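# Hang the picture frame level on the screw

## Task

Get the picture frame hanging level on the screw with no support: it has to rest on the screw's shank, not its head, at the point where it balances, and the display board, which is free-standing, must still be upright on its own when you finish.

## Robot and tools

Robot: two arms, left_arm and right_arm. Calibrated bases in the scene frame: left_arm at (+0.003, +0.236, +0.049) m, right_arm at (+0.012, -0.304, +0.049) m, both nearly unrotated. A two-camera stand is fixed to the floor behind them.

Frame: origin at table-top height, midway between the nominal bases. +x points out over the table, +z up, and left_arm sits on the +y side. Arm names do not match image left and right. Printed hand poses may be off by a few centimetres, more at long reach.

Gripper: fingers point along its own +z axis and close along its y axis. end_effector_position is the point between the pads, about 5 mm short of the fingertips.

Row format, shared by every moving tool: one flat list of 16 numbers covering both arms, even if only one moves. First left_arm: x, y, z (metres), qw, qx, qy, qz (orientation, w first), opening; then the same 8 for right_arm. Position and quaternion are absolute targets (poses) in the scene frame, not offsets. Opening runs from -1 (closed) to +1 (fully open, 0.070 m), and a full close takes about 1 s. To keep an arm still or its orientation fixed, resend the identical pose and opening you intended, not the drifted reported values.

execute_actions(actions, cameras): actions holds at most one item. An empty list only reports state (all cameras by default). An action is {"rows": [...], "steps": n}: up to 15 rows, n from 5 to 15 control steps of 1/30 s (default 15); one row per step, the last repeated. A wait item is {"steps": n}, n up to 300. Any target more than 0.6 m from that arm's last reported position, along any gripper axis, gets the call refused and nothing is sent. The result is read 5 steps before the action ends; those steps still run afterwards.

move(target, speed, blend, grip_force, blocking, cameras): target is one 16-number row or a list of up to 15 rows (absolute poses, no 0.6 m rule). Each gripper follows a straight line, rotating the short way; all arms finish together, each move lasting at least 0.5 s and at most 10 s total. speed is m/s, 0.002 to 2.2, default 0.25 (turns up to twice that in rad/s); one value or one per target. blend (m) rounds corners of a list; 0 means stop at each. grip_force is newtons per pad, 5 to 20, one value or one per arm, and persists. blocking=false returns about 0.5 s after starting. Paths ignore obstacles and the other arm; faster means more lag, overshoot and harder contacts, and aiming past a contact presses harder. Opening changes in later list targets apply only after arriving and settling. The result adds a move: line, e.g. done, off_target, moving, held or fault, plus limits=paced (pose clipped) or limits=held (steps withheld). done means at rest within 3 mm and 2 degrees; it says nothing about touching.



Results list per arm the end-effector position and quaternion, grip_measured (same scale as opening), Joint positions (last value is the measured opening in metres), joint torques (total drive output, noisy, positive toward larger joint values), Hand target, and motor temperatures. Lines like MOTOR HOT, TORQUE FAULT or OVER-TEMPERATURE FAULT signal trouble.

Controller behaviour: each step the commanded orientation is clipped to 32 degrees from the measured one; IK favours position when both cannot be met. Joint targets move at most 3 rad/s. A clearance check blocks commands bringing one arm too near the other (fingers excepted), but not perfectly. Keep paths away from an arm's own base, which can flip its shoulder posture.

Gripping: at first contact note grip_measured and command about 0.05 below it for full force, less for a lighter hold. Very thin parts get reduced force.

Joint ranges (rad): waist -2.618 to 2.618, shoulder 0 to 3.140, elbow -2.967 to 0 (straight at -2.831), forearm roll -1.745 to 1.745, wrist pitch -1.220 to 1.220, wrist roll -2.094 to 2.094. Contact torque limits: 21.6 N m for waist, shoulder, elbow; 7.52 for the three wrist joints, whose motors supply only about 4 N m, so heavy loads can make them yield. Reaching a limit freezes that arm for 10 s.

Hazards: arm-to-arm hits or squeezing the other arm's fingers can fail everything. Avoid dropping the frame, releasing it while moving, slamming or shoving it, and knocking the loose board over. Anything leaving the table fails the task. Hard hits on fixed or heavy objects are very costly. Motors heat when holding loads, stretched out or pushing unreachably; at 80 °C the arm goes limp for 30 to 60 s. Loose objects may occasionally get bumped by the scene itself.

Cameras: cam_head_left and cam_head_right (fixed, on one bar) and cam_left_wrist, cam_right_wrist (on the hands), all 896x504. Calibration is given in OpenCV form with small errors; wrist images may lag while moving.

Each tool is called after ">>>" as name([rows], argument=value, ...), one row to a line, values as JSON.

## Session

>>> execute_actions(actions=[])

>>> zoom_image(camera="cam_head_left", region=[350, 0, 610, 190])

>>> zoom_image(camera="cam_head_right", region=[340, 0, 620, 190])

Scene clock: 0.00 s of 4500.00 s.
left_arm: end_effector_position=(+0.4202, +0.3387, +0.3327) grip_measured=+0.98 end_effector_quat_wxyz=(+0.569, -0.093, +0.773, -0.263) | right_arm: end_effector_position=(+0.0592, +0.1070, +0.2848) grip_measured=+0.98 end_effector_quat_wxyz=(-0.315, +0.854, -0.247, -0.332)
Joint positions: left_arm=[0.682 1.54 -1.063 -1.578 0.957 1.346 0.069] | right_arm=[1.098 1.584 -1.251 0.984 0.989 -1.935 0.069]
Joint torques (N m): no reading
Motor temperatures (°C): left_arm=[30 31 32 32 35 29] | right_arm=[29 30 33 34 38 31]
Hand target: left_arm +0.4202, +0.3387, +0.3327; +0.569, -0.093, +0.773, -0.263 | right_arm +0.0592, +0.1070, +0.2848; -0.315, +0.854, -0.247, -0.332
camera_calibration:
cam_left_wrist: T_world_to_cam=[[-0.138711, -0.855812, 0.498343, 0.185923], [-0.79869, -0.200849, -0.567233, 0.592911], [0.585536, -0.476703, -0.655668, 0.255234], [0, 0, 0, 1]] pos_world=[0.349893, 0.399872, 0.411014]
cam_right_wrist: T_world_to_cam=[[0.659904, 0.664249, 0.35114, -0.209496], [0.748492, -0.621906, -0.230199, 0.0814699], [0.0654668, 0.414735, -0.907584, 0.328533], [0, 0, 0, 1]] pos_world=[0.0557595, 0.0535699, 0.390488]

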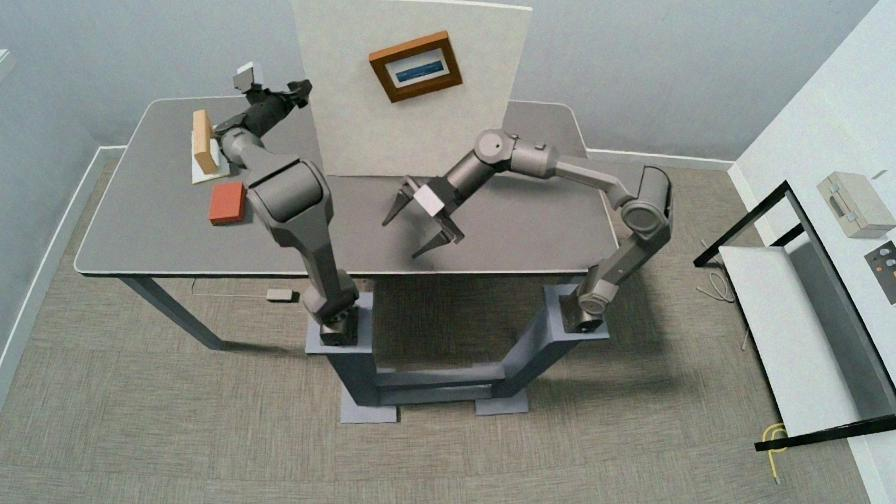

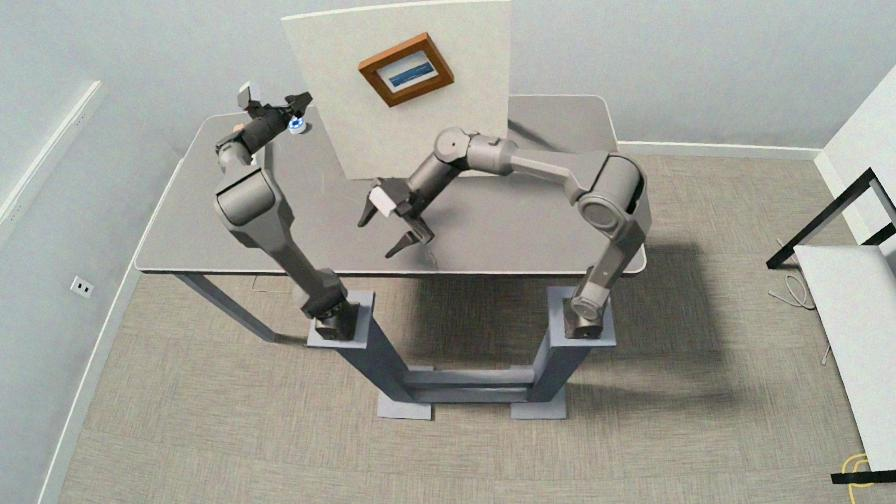

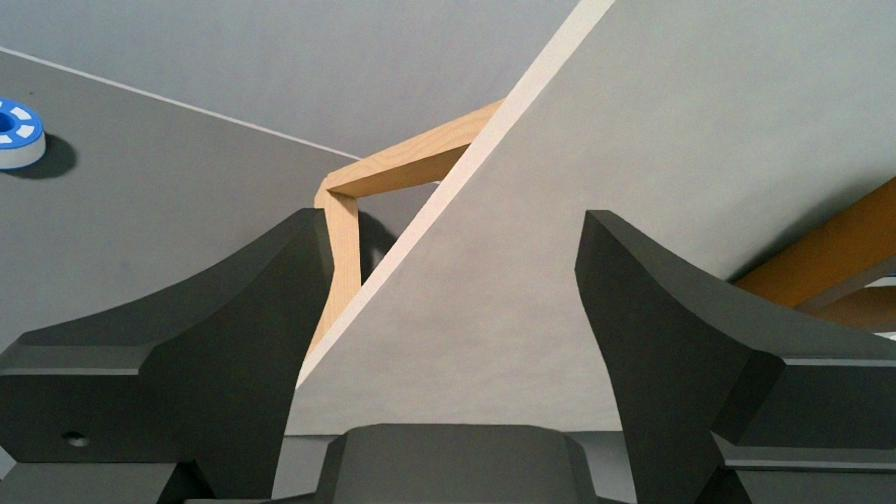

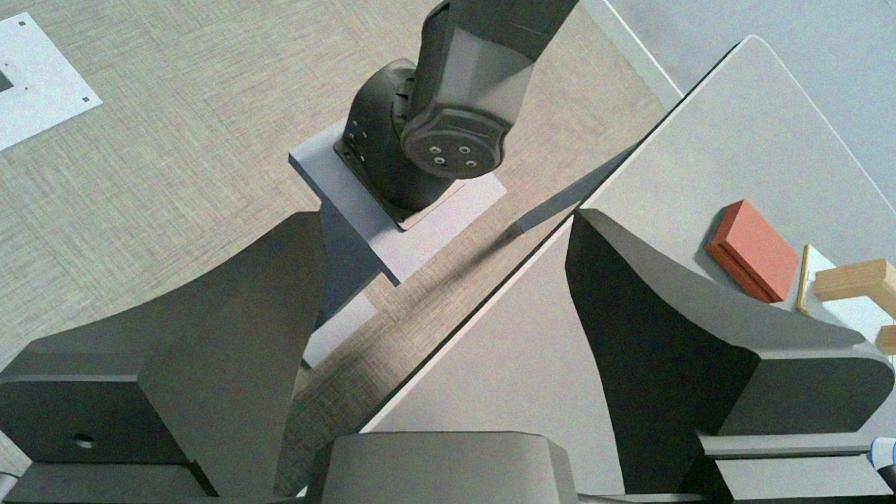

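Scaled by 1.938 from the camera's 896x504 image, which has a finer 1280x720 frame.

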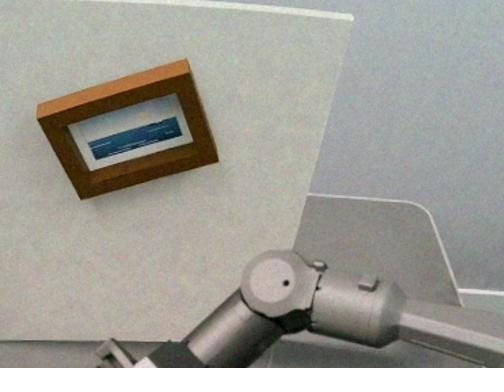

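Scaled by 1.800 from the camera's 896x504 image, which has a finer 1280x720 frame.

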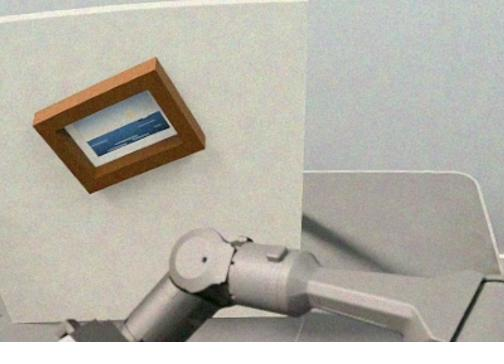

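>>> zoom_image(camera="cam_head_right", region=[345, 20, 470, 120])

>>> zoom_image(camera="cam_head_left", region=[355, 15, 480, 115])

>>> zoom_image(camera="cam_head_right", region=[270, 0, 530, 190])

Scaled by 4.032 from the camera's 896x504 image, which has a finer 1280x720 frame.

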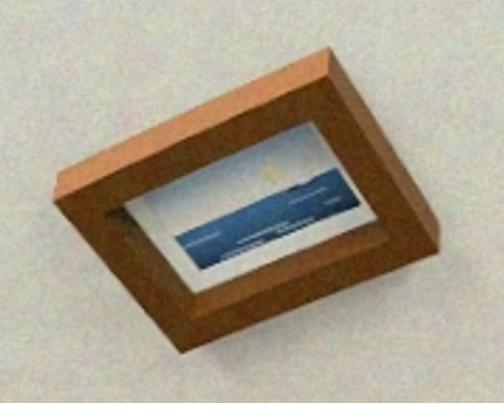

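Scaled by 4.032 from the camera's 896x504 image, which has a finer 1280x720 frame.

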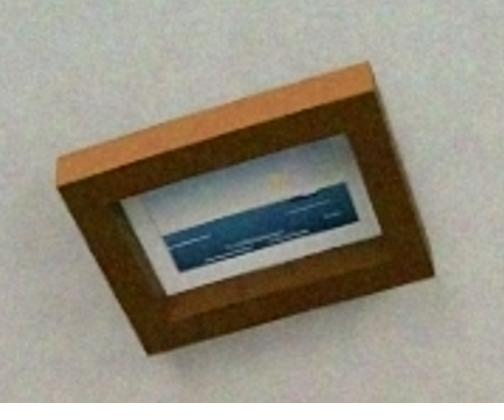

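Scaled by 1.938 from the camera's 896x504 image, which has a finer 1280x720 frame.

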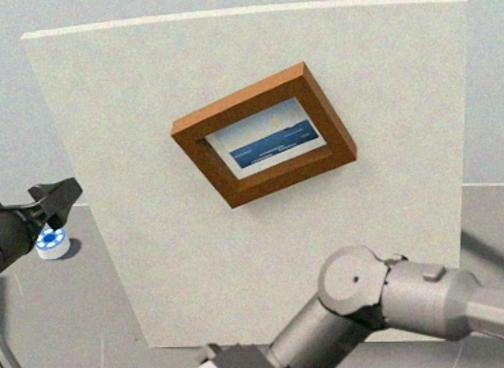

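>>> move([
  [0.40,0.38,0.44,0.315,-0.330,0.651,-0.607,1,0.25,-0.12,0.34,0.678,-0.2008,0.678,0.2008,1],
  [0.488,0.335,0.41,0.315,-0.330,0.651,-0.607,1,0.37,-0.30,0.42,0.315,0.330,0.651,0.607,1],
  [0.488,0.335,0.41,0.315,-0.330,0.651,-0.607,1,0.478,-0.235,0.41,0.315,0.330,0.651,0.607,1],
], speed=0.4, blend=[0.03,0.03,0], grip_force=20, cameras=["cam_left_wrist","cam_right_wrist"])

Scene clock: 8.80 s of 4500.00 s.
left_arm: end_effector_position=(+0.4883, +0.3349, +0.4095) grip_measured=+0.98 end_effector_quat_wxyz=(+0.324, -0.340, +0.647, -0.601) | right_arm: end_effector_position=(+0.4784, -0.2351, +0.4102) grip_measured=+0.98 end_effector_quat_wxyz=(+0.315, +0.330, +0.651, +0.607)
Joint positions: left_arm=[0.641 1.88 -1.688 -1.536 1.223 0.098 0.069] | right_arm=[-0.183 1.586 -1.296 1.669 0.832 -0.226 0.069]
Joint torques (N m): left_arm=[0.25 -9.07 -2.81 -0.9 -0.05 -0.11] | right_arm=[-0.46 -7.07 -3.79 0.6 0.27 0.17]
Hand target: left_arm +0.4882, +0.3348, +0.4100; +0.324, -0.340, +0.647, -0.601 | right_arm +0.4780, -0.2350, +0.4100; +0.315, +0.330, +0.651, +0.607
Off the commanded pose: left_arm 0.001 m, 2 deg | right_arm 0.000 m, 0 deg.
joint sent to its limit (left arm) — joint 5 (wrist pitch), upper limit.
Kept back: nothing.
move: done
camera_calibration:
cam_left_wrist: T_world_to_cam=[[0.0629849, -0.0697789, 0.995572, -0.411502], [-0.926448, -0.375031, 0.0323262, 0.56533], [0.371115, -0.924382, -0.0882678, 0.286193], [0, 0, 0, 1]] pos_world=[0.443457, 0.447854, 0.416667]
cam_right_wrist: T_world_to_cam=[[-0.0767876, -0.0205089, -0.996837, 0.441452], [-0.954865, 0.289243, 0.0676036, 0.490825], [0.286942, 0.957036, -0.0417935, 0.223185], [0, 0, 0, 1]] pos_world=[0.438529, -0.34651, 0.416202]
Images, in order (width x height): cam_left_wrist 896x504, cam_right_wrist 896x504.

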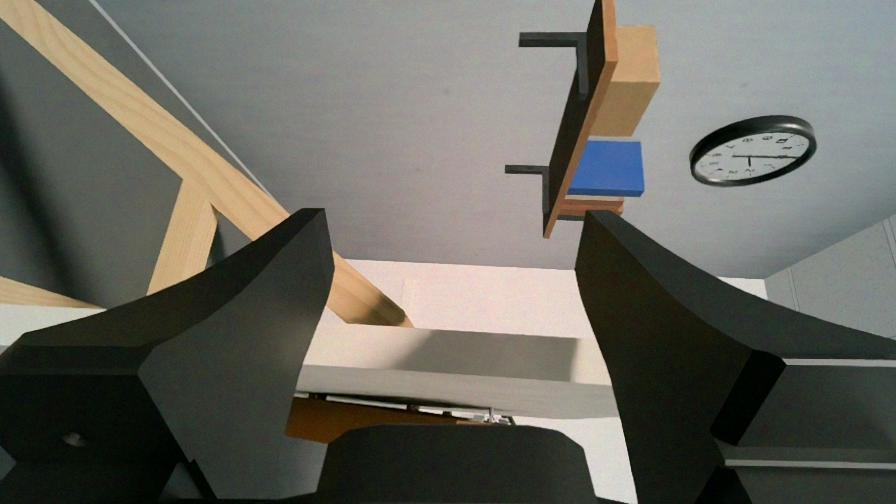

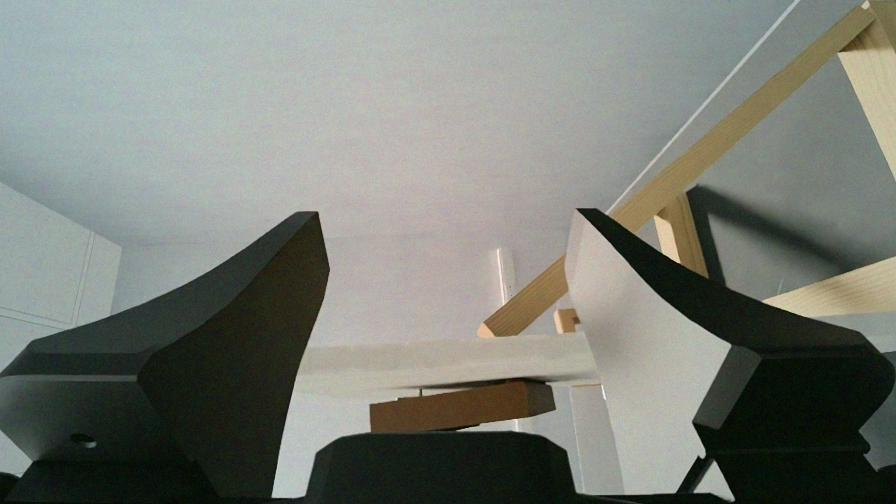

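>>> zoom_image(camera="cam_left_wrist", region=[380, 385, 540, 441])

>>> zoom_image(camera="cam_left_wrist", region=[465, 398, 525, 431])

>>> zoom_image(camera="cam_right_wrist", region=[360, 370, 560, 440])

>>> zoom_image(camera="cam_right_wrist", region=[390, 375, 450, 410])

Scaled by 3.150 from the camera's 896x504 image, which has a finer 1280x720 frame.

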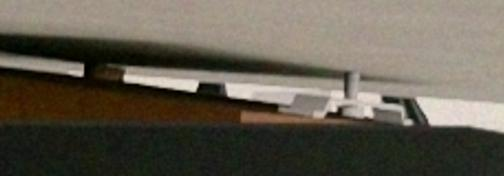

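Scaled by 8.400 from the camera's 896x504 image, which has a finer 1280x720 frame.

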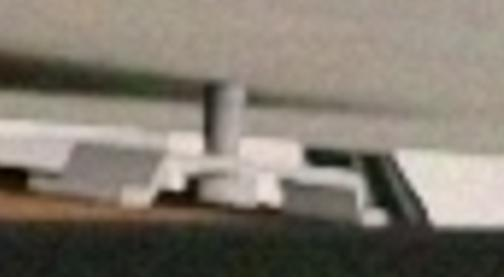

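Scaled by 2.520 from the camera's 896x504 image, which has a finer 1280x720 frame.

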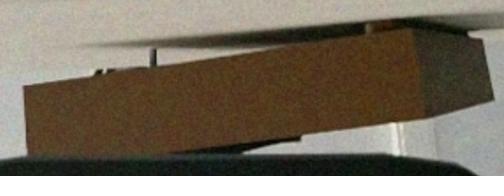

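Scaled by 8.400 from the camera's 896x504 image, which has a finer 1280x720 frame.

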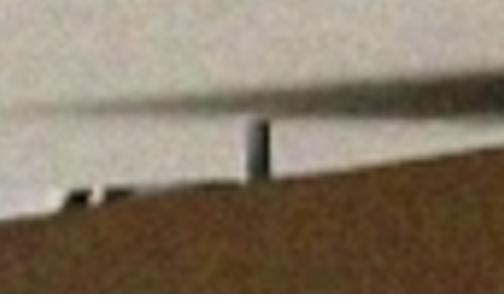

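>>> move([
  [0.40,0.38,0.42,0.315,-0.330,0.651,-0.607,1,0.37,-0.30,0.42,0.315,0.330,0.651,0.607,1],
  [0.32,0.13,0.33,0.678,0.2008,0.678,-0.2008,1,0.33,-0.16,0.47,0.5837,-0.2253,0.7607,0.1729,-1],
  [0.335,0.037,0.330,0.7487,0.4549,0.3518,0.3298,0.6,0.33,-0.10,0.48,0.5837,-0.2253,0.7607,0.1729,-1],
], speed=0.4, blend=[0.03,0.03,0], cameras=["cam_left_wrist","cam_right_wrist"])

Scene clock: 21.27 s of 4500.00 s.
left_arm: end_effector_position=(+0.3351, +0.0372, +0.3302) grip_measured=+0.60 end_effector_quat_wxyz=(+0.732, +0.476, +0.366, +0.322) | right_arm: end_effector_position=(+0.3301, -0.1000, +0.4796) grip_measured=-1.00 end_effector_quat_wxyz=(+0.583, -0.225, +0.761, +0.173)
Joint positions: left_arm=[-0.585 1.46 -0.441 -0.092 -1.218 1.385 0.056] | right_arm=[0.588 1.182 -1.372 0.022 0.54 -0.022 0]
Joint torques (N m): left_arm=[-0.85 -4.98 -2.65 -0.01 -1.35 -0.1] | right_arm=[-0.48 -3.19 -4.3 0.05 -0.8 -0.12]
Hand target: left_arm +0.3350, +0.0370, +0.3304; +0.732, +0.476, +0.366, +0.322 | right_arm +0.3300, -0.1000, +0.4800; +0.584, -0.225, +0.761, +0.173
Off the commanded pose: left_arm 0.000 m, 4 deg | right_arm 0.000 m, 0 deg.
joint sent to its limit (left arm) — joint 5 (wrist pitch), lower limit.
Kept back: nothing.
move: off_target (left_arm); blend cut to 0 m at target 2; target 3's new opening was sent with left_arm's hand 0.001 m and 4 deg from that target
camera_calibration:
cam_left_wrist: T_world_to_cam=[[0.148442, -0.342067, -0.927877, 0.273018], [-0.0366176, 0.935727, -0.350819, 0.0938225], [0.988243, 0.086053, 0.126376, -0.254348], [0, 0, 0, 1]] pos_world=[0.214266, 0.0274857, 0.318385]
cam_right_wrist: T_world_to_cam=[[0.527514, -0.848836, -0.03472, -0.241726], [-0.686639, -0.401937, -0.605783, 0.470715], [0.500255, 0.343399, -0.794872, 0.368741], [0, 0, 0, 1]] pos_world=[0.266261, -0.142613, 0.56986]
Images, in order (width x height): cam_left_wrist 896x504, cam_right_wrist 896x504.

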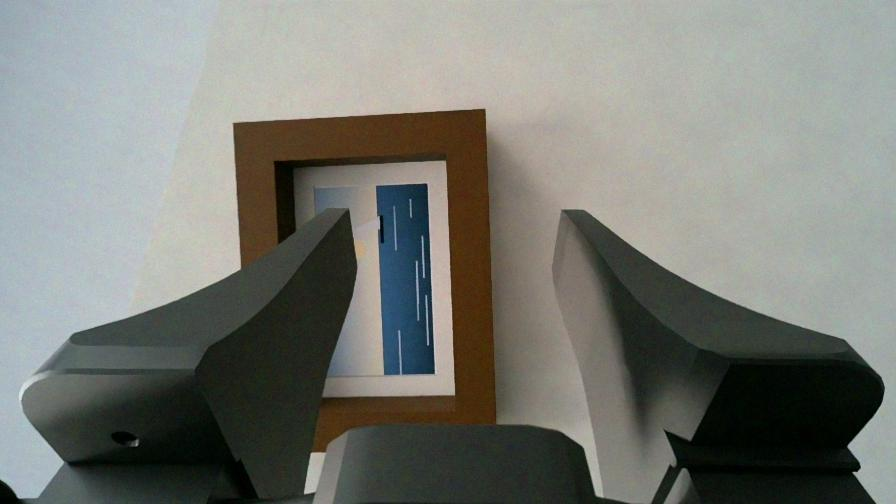

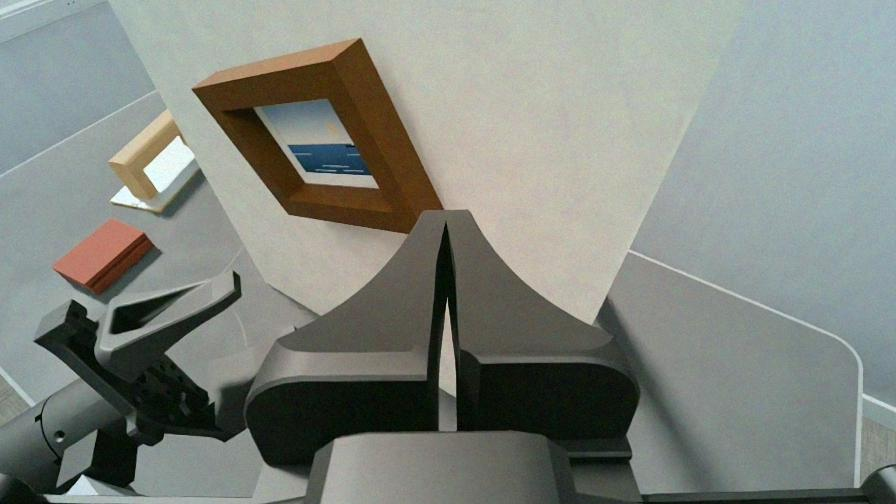

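>>> move(target=[0.398,0.0547,0.330,0.7487,0.4549,0.3518,0.3298,0.4,0.33,-0.10,0.48,0.5837,-0.2253,0.7607,0.1729,-1], speed=0.15, cameras=["cam_left_wrist","cam_right_wrist"])

Scene clock: 24.50 s of 4500.00 s.
left_arm: end_effector_position=(+0.3986, +0.0548, +0.3301) grip_measured=+0.40 end_effector_quat_wxyz=(+0.735, +0.470, +0.366, +0.325) | right_arm: end_effector_position=(+0.3301, -0.1000, +0.4796) grip_measured=-1.00 end_effector_quat_wxyz=(+0.583, -0.225, +0.761, +0.173)
Joint positions: left_arm=[-0.366 1.625 -0.619 0.124 -1.218 1.247 0.049] | right_arm=[0.588 1.182 -1.372 0.022 0.54 -0.022 0]
Joint torques (N m): left_arm=[-0.96 -6.58 -1.62 -0.15 -1.27 -0.01] | right_arm=[-0.44 -3.84 -3.79 0.03 -0.67 -0.13]
Hand target: left_arm +0.3981, +0.0547, +0.3303; +0.735, +0.470, +0.365, +0.325 | right_arm +0.3300, -0.1000, +0.4800; +0.584, -0.225, +0.761, +0.173
Off the commanded pose: left_arm 0.001 m, 3 deg | right_arm 0.000 m, 0 deg.
joint read past its limit (left arm) — joint 5 (wrist pitch), lower limit.
joint sent to its limit (left arm) — joint 5 (wrist pitch), lower limit.
Kept back: nothing.
move: off_target (left_arm)
camera_calibration:
cam_left_wrist: T_world_to_cam=[[0.158885, -0.348614, -0.923701, 0.264191], [-0.0391707, 0.932623, -0.358719, 0.0835493], [0.98652, 0.0931771, 0.134524, -0.320992], [0, 0, 0, 1]] pos_world=[0.277961, 0.0440899, 0.317185]
cam_right_wrist: T_world_to_cam=[[0.527514, -0.848836, -0.03472, -0.241726], [-0.686639, -0.401937, -0.605783, 0.470715], [0.500255, 0.343399, -0.794872, 0.368741], [0, 0, 0, 1]] pos_world=[0.266261, -0.142613, 0.56986]
Images, in order (width x height): cam_left_wrist 896x504, cam_right_wrist 896x504.

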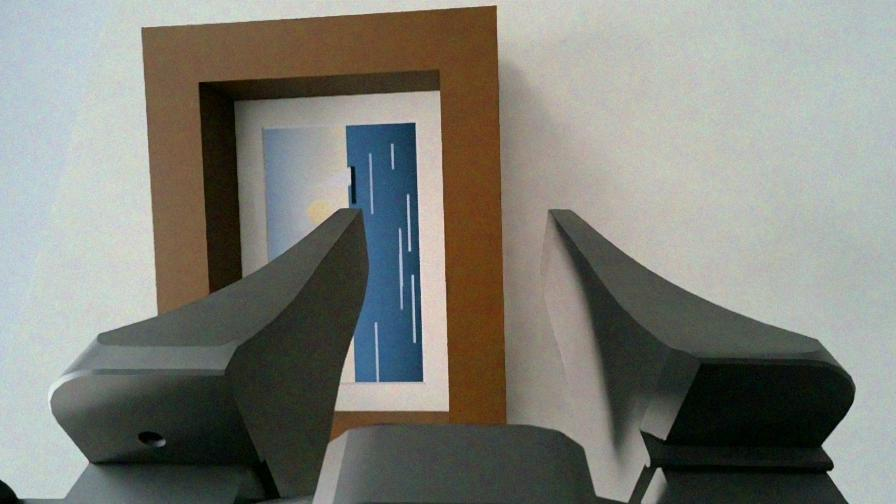

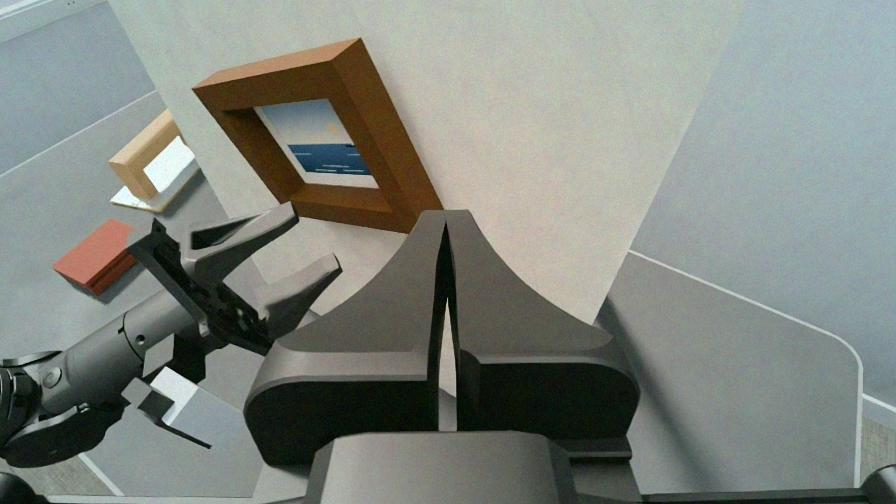

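>>> move(target=[0.432,0.0551,0.330,0.7487,0.4549,0.3518,0.3298,0.3,0.33,-0.10,0.48,0.5837,-0.2253,0.7607,0.1729,-1], speed=0.1, cameras=["cam_left_wrist","cam_right_wrist"])

Scene clock: 25.93 s of 4500.00 s.
left_arm: end_effector_position=(+0.4325, +0.0550, +0.3304) grip_measured=+0.30 end_effector_quat_wxyz=(+0.740, +0.465, +0.361, +0.327) | right_arm: end_effector_position=(+0.3301, -0.1000, +0.4796) grip_measured=-1.00 end_effector_quat_wxyz=(+0.583, -0.225, +0.761, +0.173)
Joint positions: left_arm=[-0.317 1.729 -0.746 0.174 -1.218 1.212 0.046] | right_arm=[0.588 1.182 -1.372 0.022 0.54 -0.022 0]
Joint torques (N m): left_arm=[-0.44 -6.58 -1.57 -0.05 -1.24 -0.16] | right_arm=[-0.42 -3.79 -3.75 0.03 -0.67 -0.13]
Hand target: left_arm +0.4321, +0.0550, +0.3303; +0.739, +0.465, +0.361, +0.327 | right_arm +0.3300, -0.1000, +0.4800; +0.584, -0.225, +0.761, +0.173
Off the commanded pose: left_arm 0.001 m, 2 deg | right_arm 0.000 m, 0 deg.
joint sent to its limit (left arm) — joint 5 (wrist pitch), lower limit.
Kept back: nothing.
move: done
camera_calibration:
cam_left_wrist: T_world_to_cam=[[0.173156, -0.355672, -0.91843, 0.251657], [-0.0330645, 0.929892, -0.366345, 0.0847842], [0.984339, 0.0938023, 0.149256, -0.358446], [0, 0, 0, 1]] pos_world=[0.31206, 0.0442903, 0.31569]
cam_right_wrist: T_world_to_cam=[[0.527514, -0.848836, -0.03472, -0.241726], [-0.686639, -0.401937, -0.605783, 0.470715], [0.500255, 0.343399, -0.794872, 0.368741], [0, 0, 0, 1]] pos_world=[0.266261, -0.142613, 0.56986]
Images, in order (width x height): cam_left_wrist 896x504, cam_right_wrist 896x504.

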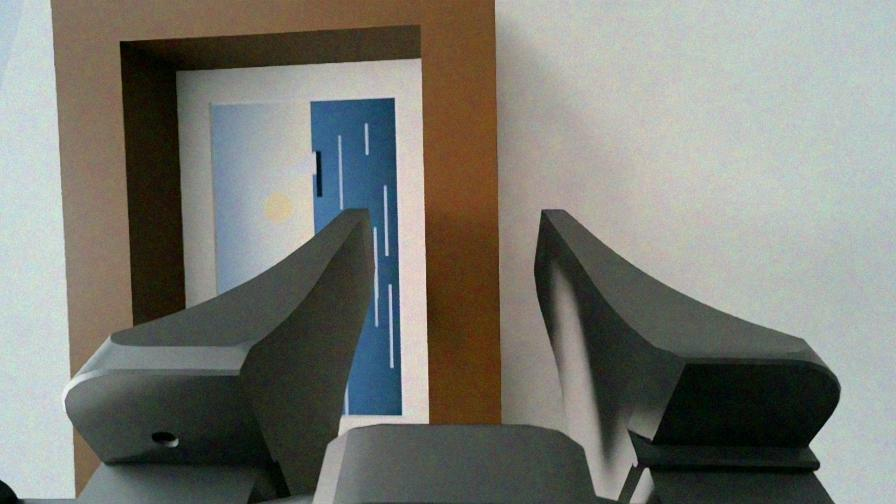

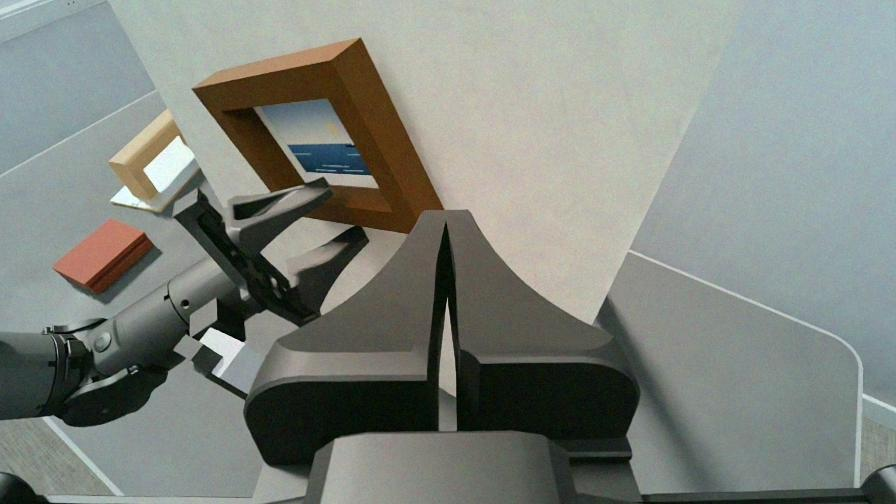

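>>> move(target=[0.4395,0.0547,0.3285,0.7487,0.4549,0.3518,0.3298,0.2,0.33,-0.10,0.48,0.5837,-0.2253,0.7607,0.1729,-1], speed=0.08, cameras=["cam_left_wrist","cam_right_wrist"])

Scene clock: 26.97 s of 4500.00 s.
left_arm: end_effector_position=(+0.4392, +0.0543, +0.3292) grip_measured=+0.20 end_effector_quat_wxyz=(+0.740, +0.464, +0.360, +0.327) | right_arm: end_effector_position=(+0.3301, -0.1000, +0.4796) grip_measured=-1.00 end_effector_quat_wxyz=(+0.583, -0.225, +0.761, +0.173)
Joint positions: left_arm=[-0.311 1.752 -0.771 0.182 -1.218 1.207 0.042] | right_arm=[0.588 1.182 -1.372 0.022 0.54 -0.022 0]
Joint torques (N m): left_arm=[0.6 -5.95 -2.71 -0.02 -1.44 -0.21] | right_arm=[-0.49 -3.83 -3.82 0.03 -0.66 -0.12]
Hand target: left_arm +0.4396, +0.0546, +0.3288; +0.740, +0.465, +0.361, +0.327 | right_arm +0.3300, -0.1000, +0.4800; +0.584, -0.225, +0.761, +0.173
Off the commanded pose: left_arm 0.001 m, 2 deg | right_arm 0.000 m, 0 deg.
joint sent to its limit (left arm) — joint 5 (wrist pitch), lower limit.
Kept back: nothing.
move: done
camera_calibration:
cam_left_wrist: T_world_to_cam=[[0.174247, -0.35626, -0.917996, 0.248522], [-0.0315831, 0.929756, -0.366819, 0.0847373], [0.984195, 0.0929104, 0.150756, -0.365261], [0, 0, 0, 1]] pos_world=[0.318861, 0.0436898, 0.31429]
cam_right_wrist: T_world_to_cam=[[0.527514, -0.848836, -0.03472, -0.241726], [-0.686639, -0.401937, -0.605783, 0.470715], [0.500255, 0.343399, -0.794872, 0.368741], [0, 0, 0, 1]] pos_world=[0.266261, -0.142613, 0.56986]
Images, in order (width x height): cam_left_wrist 896x504, cam_right_wrist 896x504.

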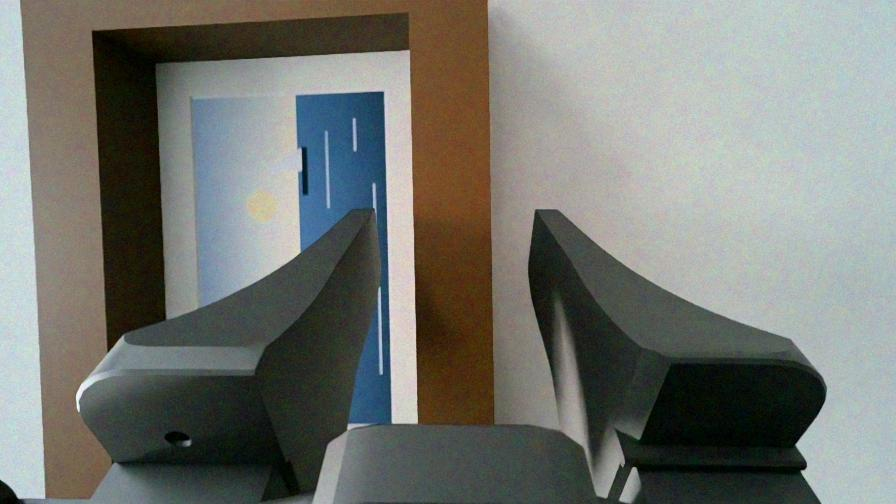

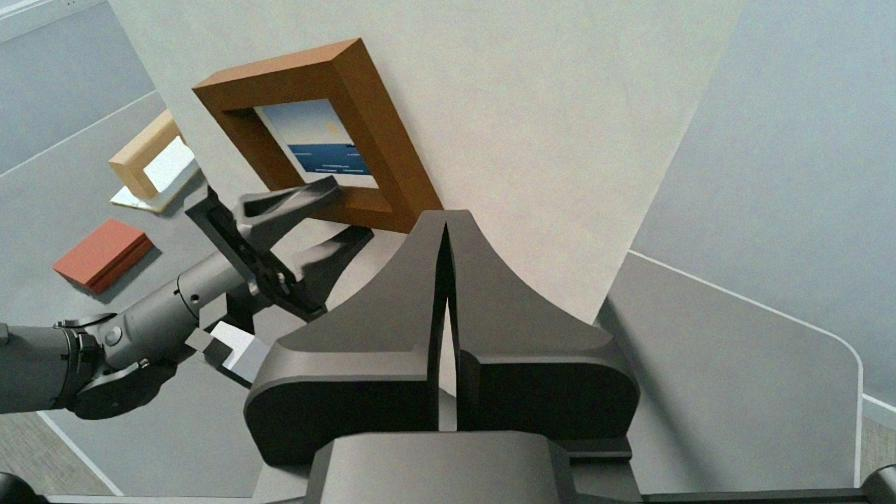

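>>> move(target=[0.4395,0.0547,0.3288,0.740,0.464,0.360,0.327,-0.40,0.33,-0.10,0.48,0.5837,-0.2253,0.7607,0.1729,-1])

>>> move(target=[0.4395,0.0547,0.3288,0.740,0.464,0.360,0.327,-0.7,0.33,-0.10,0.48,0.5837,-0.2253,0.7607,0.1729,-1], cameras=["cam_left_wrist"])

Scene clock: 27.97 s of 4500.00 s.
left_arm: end_effector_position=(+0.4394, +0.0547, +0.3292) grip_measured=-0.40 end_effector_quat_wxyz=(+0.740, +0.464, +0.360, +0.327) | right_arm: end_effector_position=(+0.3301, -0.1000, +0.4796) grip_measured=-1.00 end_effector_quat_wxyz=(+0.583, -0.225, +0.761, +0.173)
Joint positions: left_arm=[-0.31 1.752 -0.771 0.182 -1.218 1.207 0.021] | right_arm=[0.588 1.182 -1.372 0.022 0.54 -0.022 0]
Joint torques (N m): left_arm=[0.32 -6.24 -1.89 -0.03 -1.47 -0.14] | right_arm=[-0.44 -3.81 -3.76 0.04 -0.66 -0.12]
Hand target: left_arm +0.4395, +0.0547, +0.3289; +0.740, +0.465, +0.361, +0.327 | right_arm +0.3300, -0.1000, +0.4800; +0.584, -0.225, +0.761, +0.173
Off the commanded pose: left_arm 0.000 m, 0 deg | right_arm 0.000 m, 0 deg.
joint sent to its limit (left arm) — joint 5 (wrist pitch), lower limit.
Kept back: nothing.
move: done

Scene clock: 28.67 s of 4500.00 s.
left_arm: end_effector_position=(+0.4395, +0.0547, +0.3287) grip_measured=-0.43 end_effector_quat_wxyz=(+0.740, +0.464, +0.361, +0.327) | right_arm: end_effector_position=(+0.3301, -0.1000, +0.4796) grip_measured=-1.00 end_effector_quat_wxyz=(+0.583, -0.225, +0.761, +0.173)
Joint positions: left_arm=[-0.31 1.753 -0.771 0.182 -1.218 1.207 0.02] | right_arm=[0.588 1.182 -1.372 0.022 0.54 -0.022 0]
Joint torques (N m): left_arm=[-0.84 -6.56 -1.86 0.07 -1.51 0.12] | right_arm=[-0.46 -3.83 -3.73 0.04 -0.66 -0.13]
Hand target: left_arm +0.4395, +0.0547, +0.3289; +0.740, +0.465, +0.361, +0.327 | right_arm +0.3300, -0.1000, +0.4800; +0.584, -0.225, +0.761, +0.173
Off the commanded pose: left_arm 0.000 m, 0 deg | right_arm 0.000 m, 0 deg.
joint sent to its limit (left arm) — joint 5 (wrist pitch), lower limit.
Kept back: nothing.
move: done
camera_calibration:
cam_left_wrist: T_world_to_cam=[[0.173278, -0.356611, -0.918043, 0.24864], [-0.0325542, 0.929561, -0.367229, 0.0848046], [0.984335, 0.093519, 0.149464, -0.365205], [0, 0, 0, 1]] pos_world=[0.31916, 0.0439901, 0.313989]
Images, in order (width x height): cam_left_wrist 896x504.

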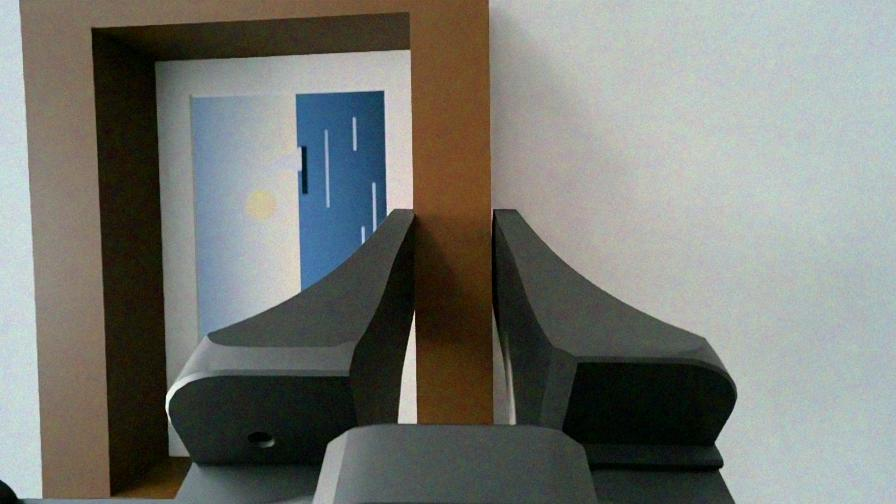

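>>> move([
  [0.4395,0.0547,0.3388,0.740,0.464,0.360,0.327,-0.72,0.33,-0.10,0.48,0.5837,-0.2253,0.7607,0.1729,-1],
  [0.4370,0.0547,0.3408,0.740,0.464,0.360,0.327,-0.72,0.33,-0.10,0.48,0.5837,-0.2253,0.7607,0.1729,-1],
], speed=0.03, cameras=["cam_left_wrist","cam_right_wrist"])

Scene clock: 31.50 s of 4500.00 s.
left_arm: end_effector_position=(+0.4371, +0.0548, +0.3416) grip_measured=-0.45 end_effector_quat_wxyz=(+0.741, +0.464, +0.359, +0.328) | right_arm: end_effector_position=(+0.3301, -0.1000, +0.4796) grip_measured=-1.00 end_effector_quat_wxyz=(+0.583, -0.225, +0.761, +0.173)
Joint positions: left_arm=[-0.312 1.713 -0.781 0.183 -1.173 1.2 0.019] | right_arm=[0.588 1.182 -1.372 0.022 0.54 -0.022 0]
Joint torques (N m): left_arm=[-0.59 -7.78 -2.03 -0.29 -1.73 0.05] | right_arm=[-0.43 -3.87 -3.76 0.04 -0.67 -0.12]
Hand target: left_arm +0.4370, +0.0547, +0.3408; +0.740, +0.464, +0.360, +0.327 | right_arm +0.3300, -0.1000, +0.4800; +0.584, -0.225, +0.761, +0.173
Off the commanded pose: left_arm 0.001 m, 0 deg | right_arm 0.000 m, 0 deg.
Kept back: nothing.
move: done
camera_calibration:
cam_left_wrist: T_world_to_cam=[[0.177133, -0.356527, -0.91734, 0.259059], [-0.0311337, 0.929583, -0.367296, 0.088666], [0.983694, 0.0936206, 0.15356, -0.365853], [0, 0, 0, 1]] pos_world=[0.31676, 0.0441902, 0.326392]
cam_right_wrist: T_world_to_cam=[[0.527514, -0.848836, -0.03472, -0.241726], [-0.686639, -0.401937, -0.605783, 0.470715], [0.500255, 0.343399, -0.794872, 0.368741], [0, 0, 0, 1]] pos_world=[0.266261, -0.142613, 0.56986]
Images, in order (width x height): cam_left_wrist 896x504, cam_right_wrist 896x504.

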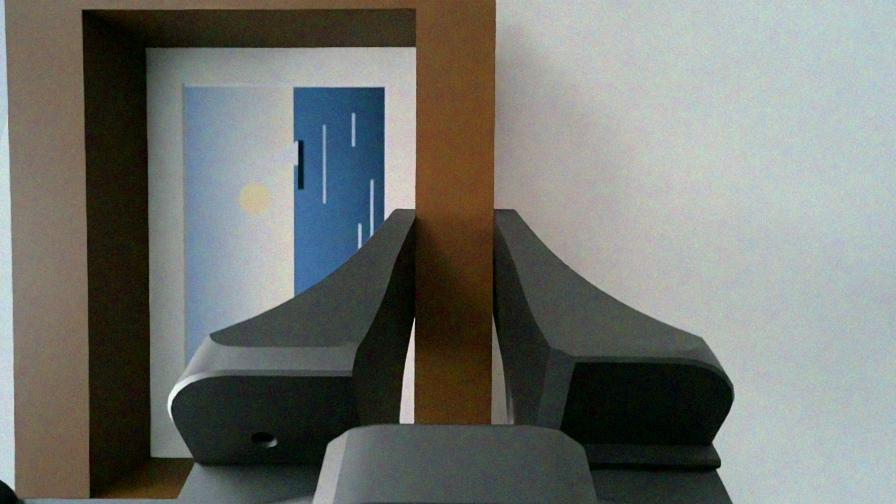

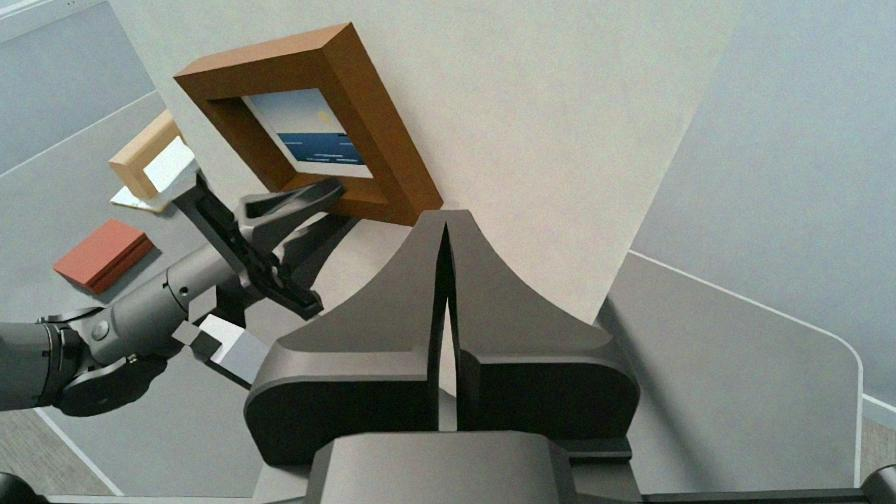

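>>> move(target=[0.4370,0.0723,0.3410,0.6252,0.6123,0.3266,0.3564,-0.72,0.33,-0.16,0.47,0.5837,-0.2253,0.7607,0.1729,-1], speed=0.1, cameras=["cam_left_wrist","cam_head_left","cam_head_right"])

>>> zoom_image(camera="cam_head_right", region=[345, 0, 505, 120])

>>> zoom_image(camera="cam_head_left", region=[355, 0, 515, 120])

Scene clock: 34.60 s of 4500.00 s.
left_arm: end_effector_position=(+0.4368, +0.0721, +0.3409) grip_measured=-0.45 end_effector_quat_wxyz=(+0.625, +0.613, +0.326, +0.356) | right_arm: end_effector_position=(+0.3300, -0.1601, +0.4701) grip_measured=-1.00 end_effector_quat_wxyz=(+0.584, -0.225, +0.761, +0.173)
Joint positions: left_arm=[-0.18 1.54 -0.86 0.593 -0.723 1.118 0.019] | right_arm=[0.219 1.095 -1.274 0.637 0.648 -0.636 0]
Joint torques (N m): left_arm=[0.4 -6.86 -4.17 -0.86 -1.76 -0.12] | right_arm=[0.69 -2.85 -3.86 0.22 -0.64 0.25]
Hand target: left_arm +0.4370, +0.0723, +0.3410; +0.625, +0.612, +0.327, +0.356 | right_arm +0.3300, -0.1600, +0.4700; +0.584, -0.225, +0.761, +0.173
Off the commanded pose: left_arm 0.000 m, 0 deg | right_arm 0.000 m, 0 deg.
Kept back: nothing.
move: done
camera_calibration:
cam_left_wrist: T_world_to_cam=[[0.0710169, 0.00248199, -0.997472, 0.312339], [-0.0313661, 0.999508, 0.000253887, -0.0578818], [0.996982, 0.0312687, 0.0710598, -0.340212], [0, 0, 0, 1]] pos_world=[0.315189, 0.0677161, 0.335739]
Images, in order (width x height): cam_head_left 896x504, cam_head_right 896x504, cam_left_wrist 896x504.

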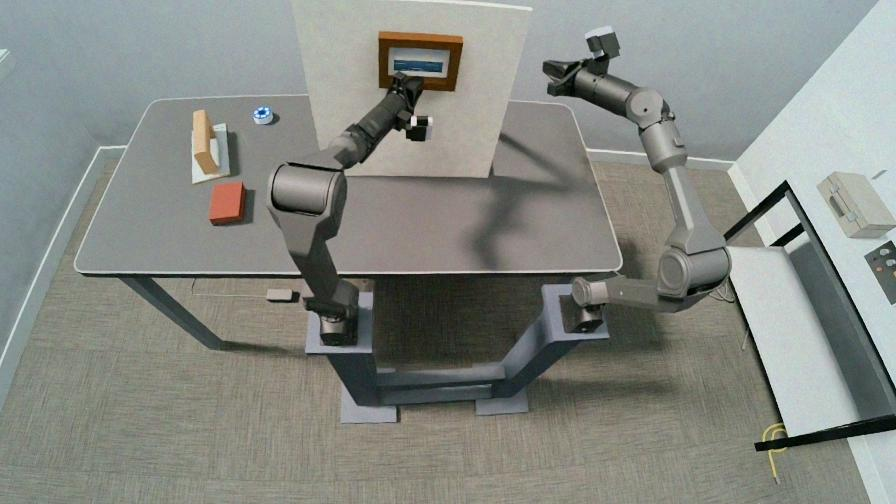

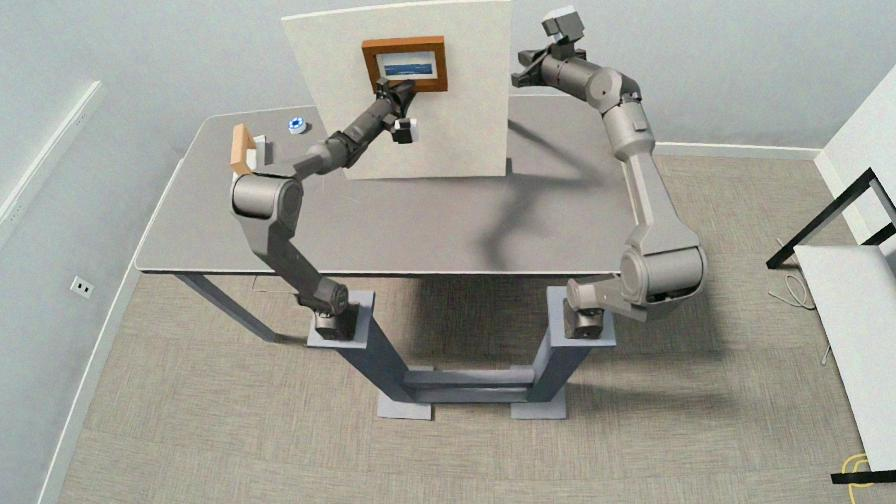

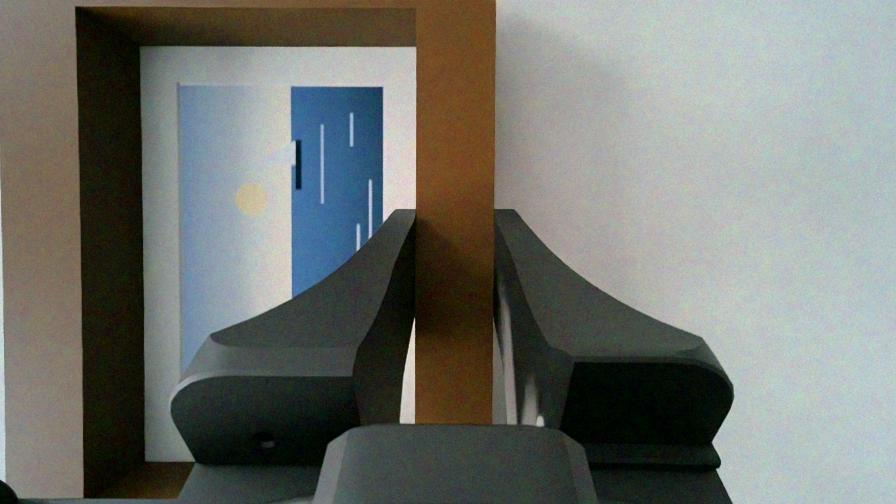

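Scaled by 3.150 from the camera's 896x504 image, which has a finer 1280x720 frame.

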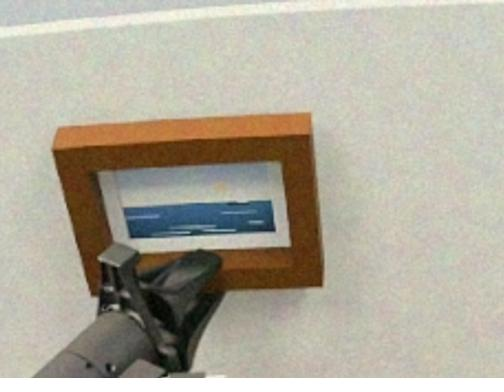

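Scaled by 3.150 from the camera's 896x504 image, which has a finer 1280x720 frame.

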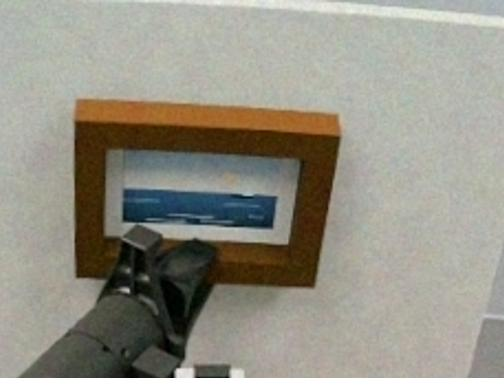

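>>> move([
  [0.4370,0.0723,0.3410,0.6252,0.6123,0.3266,0.3564,-0.72,0.37,-0.30,0.44,0.315,0.330,0.651,0.607,1],
  [0.4370,0.0723,0.3410,0.6252,0.6123,0.3266,0.3564,-0.72,0.478,-0.235,0.42,0.315,0.330,0.651,0.607,1],
], speed=0.4, blend=[0.03,0], cameras=["cam_right_wrist"])

>>> zoom_image(camera="cam_right_wrist", region=[360, 350, 560, 440])

>>> zoom_image(camera="cam_right_wrist", region=[390, 370, 450, 410])

Scene clock: 38.70 s of 4500.00 s.
left_arm: end_effector_position=(+0.4368, +0.0721, +0.3411) grip_measured=-0.45 end_effector_quat_wxyz=(+0.626, +0.613, +0.326, +0.356) | right_arm: end_effector_position=(+0.4785, -0.2351, +0.4203) grip_measured=+0.98 end_effector_quat_wxyz=(+0.315, +0.330, +0.651, +0.607)
Joint positions: left_arm=[-0.18 1.54 -0.86 0.592 -0.723 1.118 0.019] | right_arm=[-0.183 1.583 -1.333 1.633 0.829 -0.173 0.069]
Joint torques (N m): left_arm=[-0.01 -5.31 -2.83 -0.46 -1.06 -0.14] | right_arm=[-0.46 -7.04 -3.8 0.6 0.23 0.16]
Hand target: left_arm +0.4370, +0.0723, +0.3410; +0.625, +0.612, +0.327, +0.356 | right_arm +0.4780, -0.2350, +0.4200; +0.315, +0.330, +0.651, +0.607
Off the commanded pose: left_arm 0.000 m, 0 deg | right_arm 0.001 m, 0 deg.
Kept back: nothing.
move: done
camera_calibration:
cam_right_wrist: T_world_to_cam=[[-0.0766939, -0.0202338, -0.996849, 0.451581], [-0.954899, 0.289134, 0.0675976, 0.490121], [0.286855, 0.957075, -0.041496, 0.223531], [0, 0, 0, 1]] pos_world=[0.438529, -0.34651, 0.426303]
Images, in order (width x height): cam_right_wrist 896x504.

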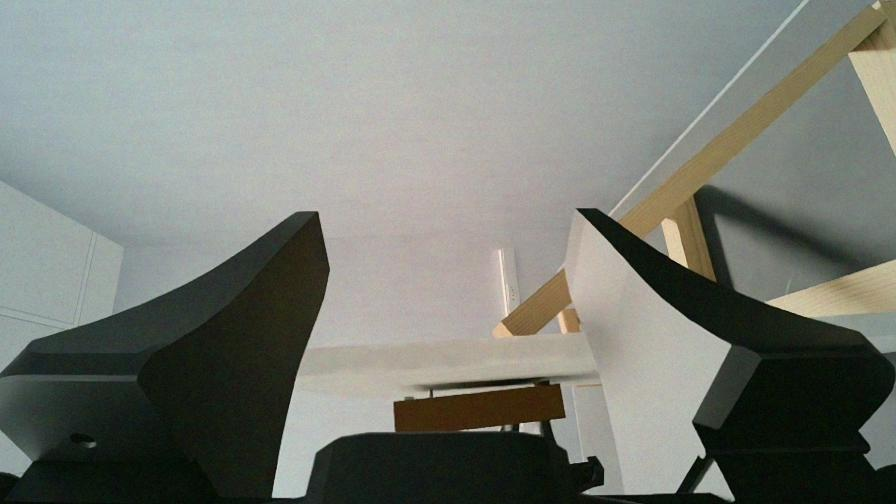

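Scaled by 2.520 from the camera's 896x504 image, which has a finer 1280x720 frame.

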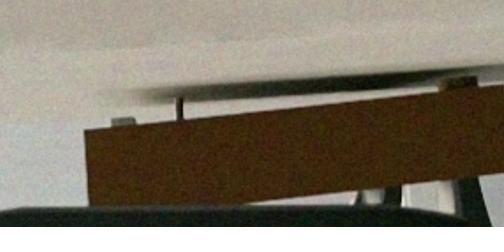

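Scaled by 8.400 from the camera's 896x504 image, which has a finer 1280x720 frame.

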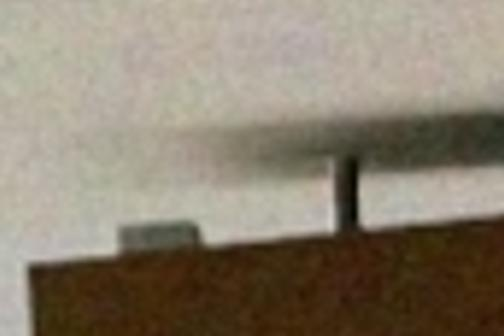

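>>> zoom_image(camera="cam_right_wrist", region=[510, 360, 580, 402])

Scaled by 7.200 from the camera's 896x504 image, which has a finer 1280x720 frame.

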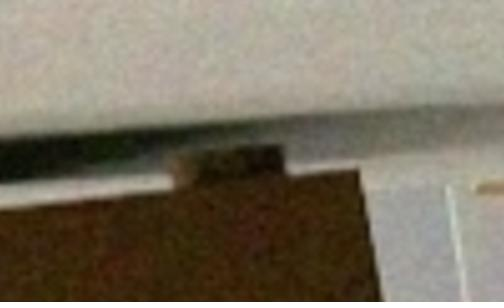

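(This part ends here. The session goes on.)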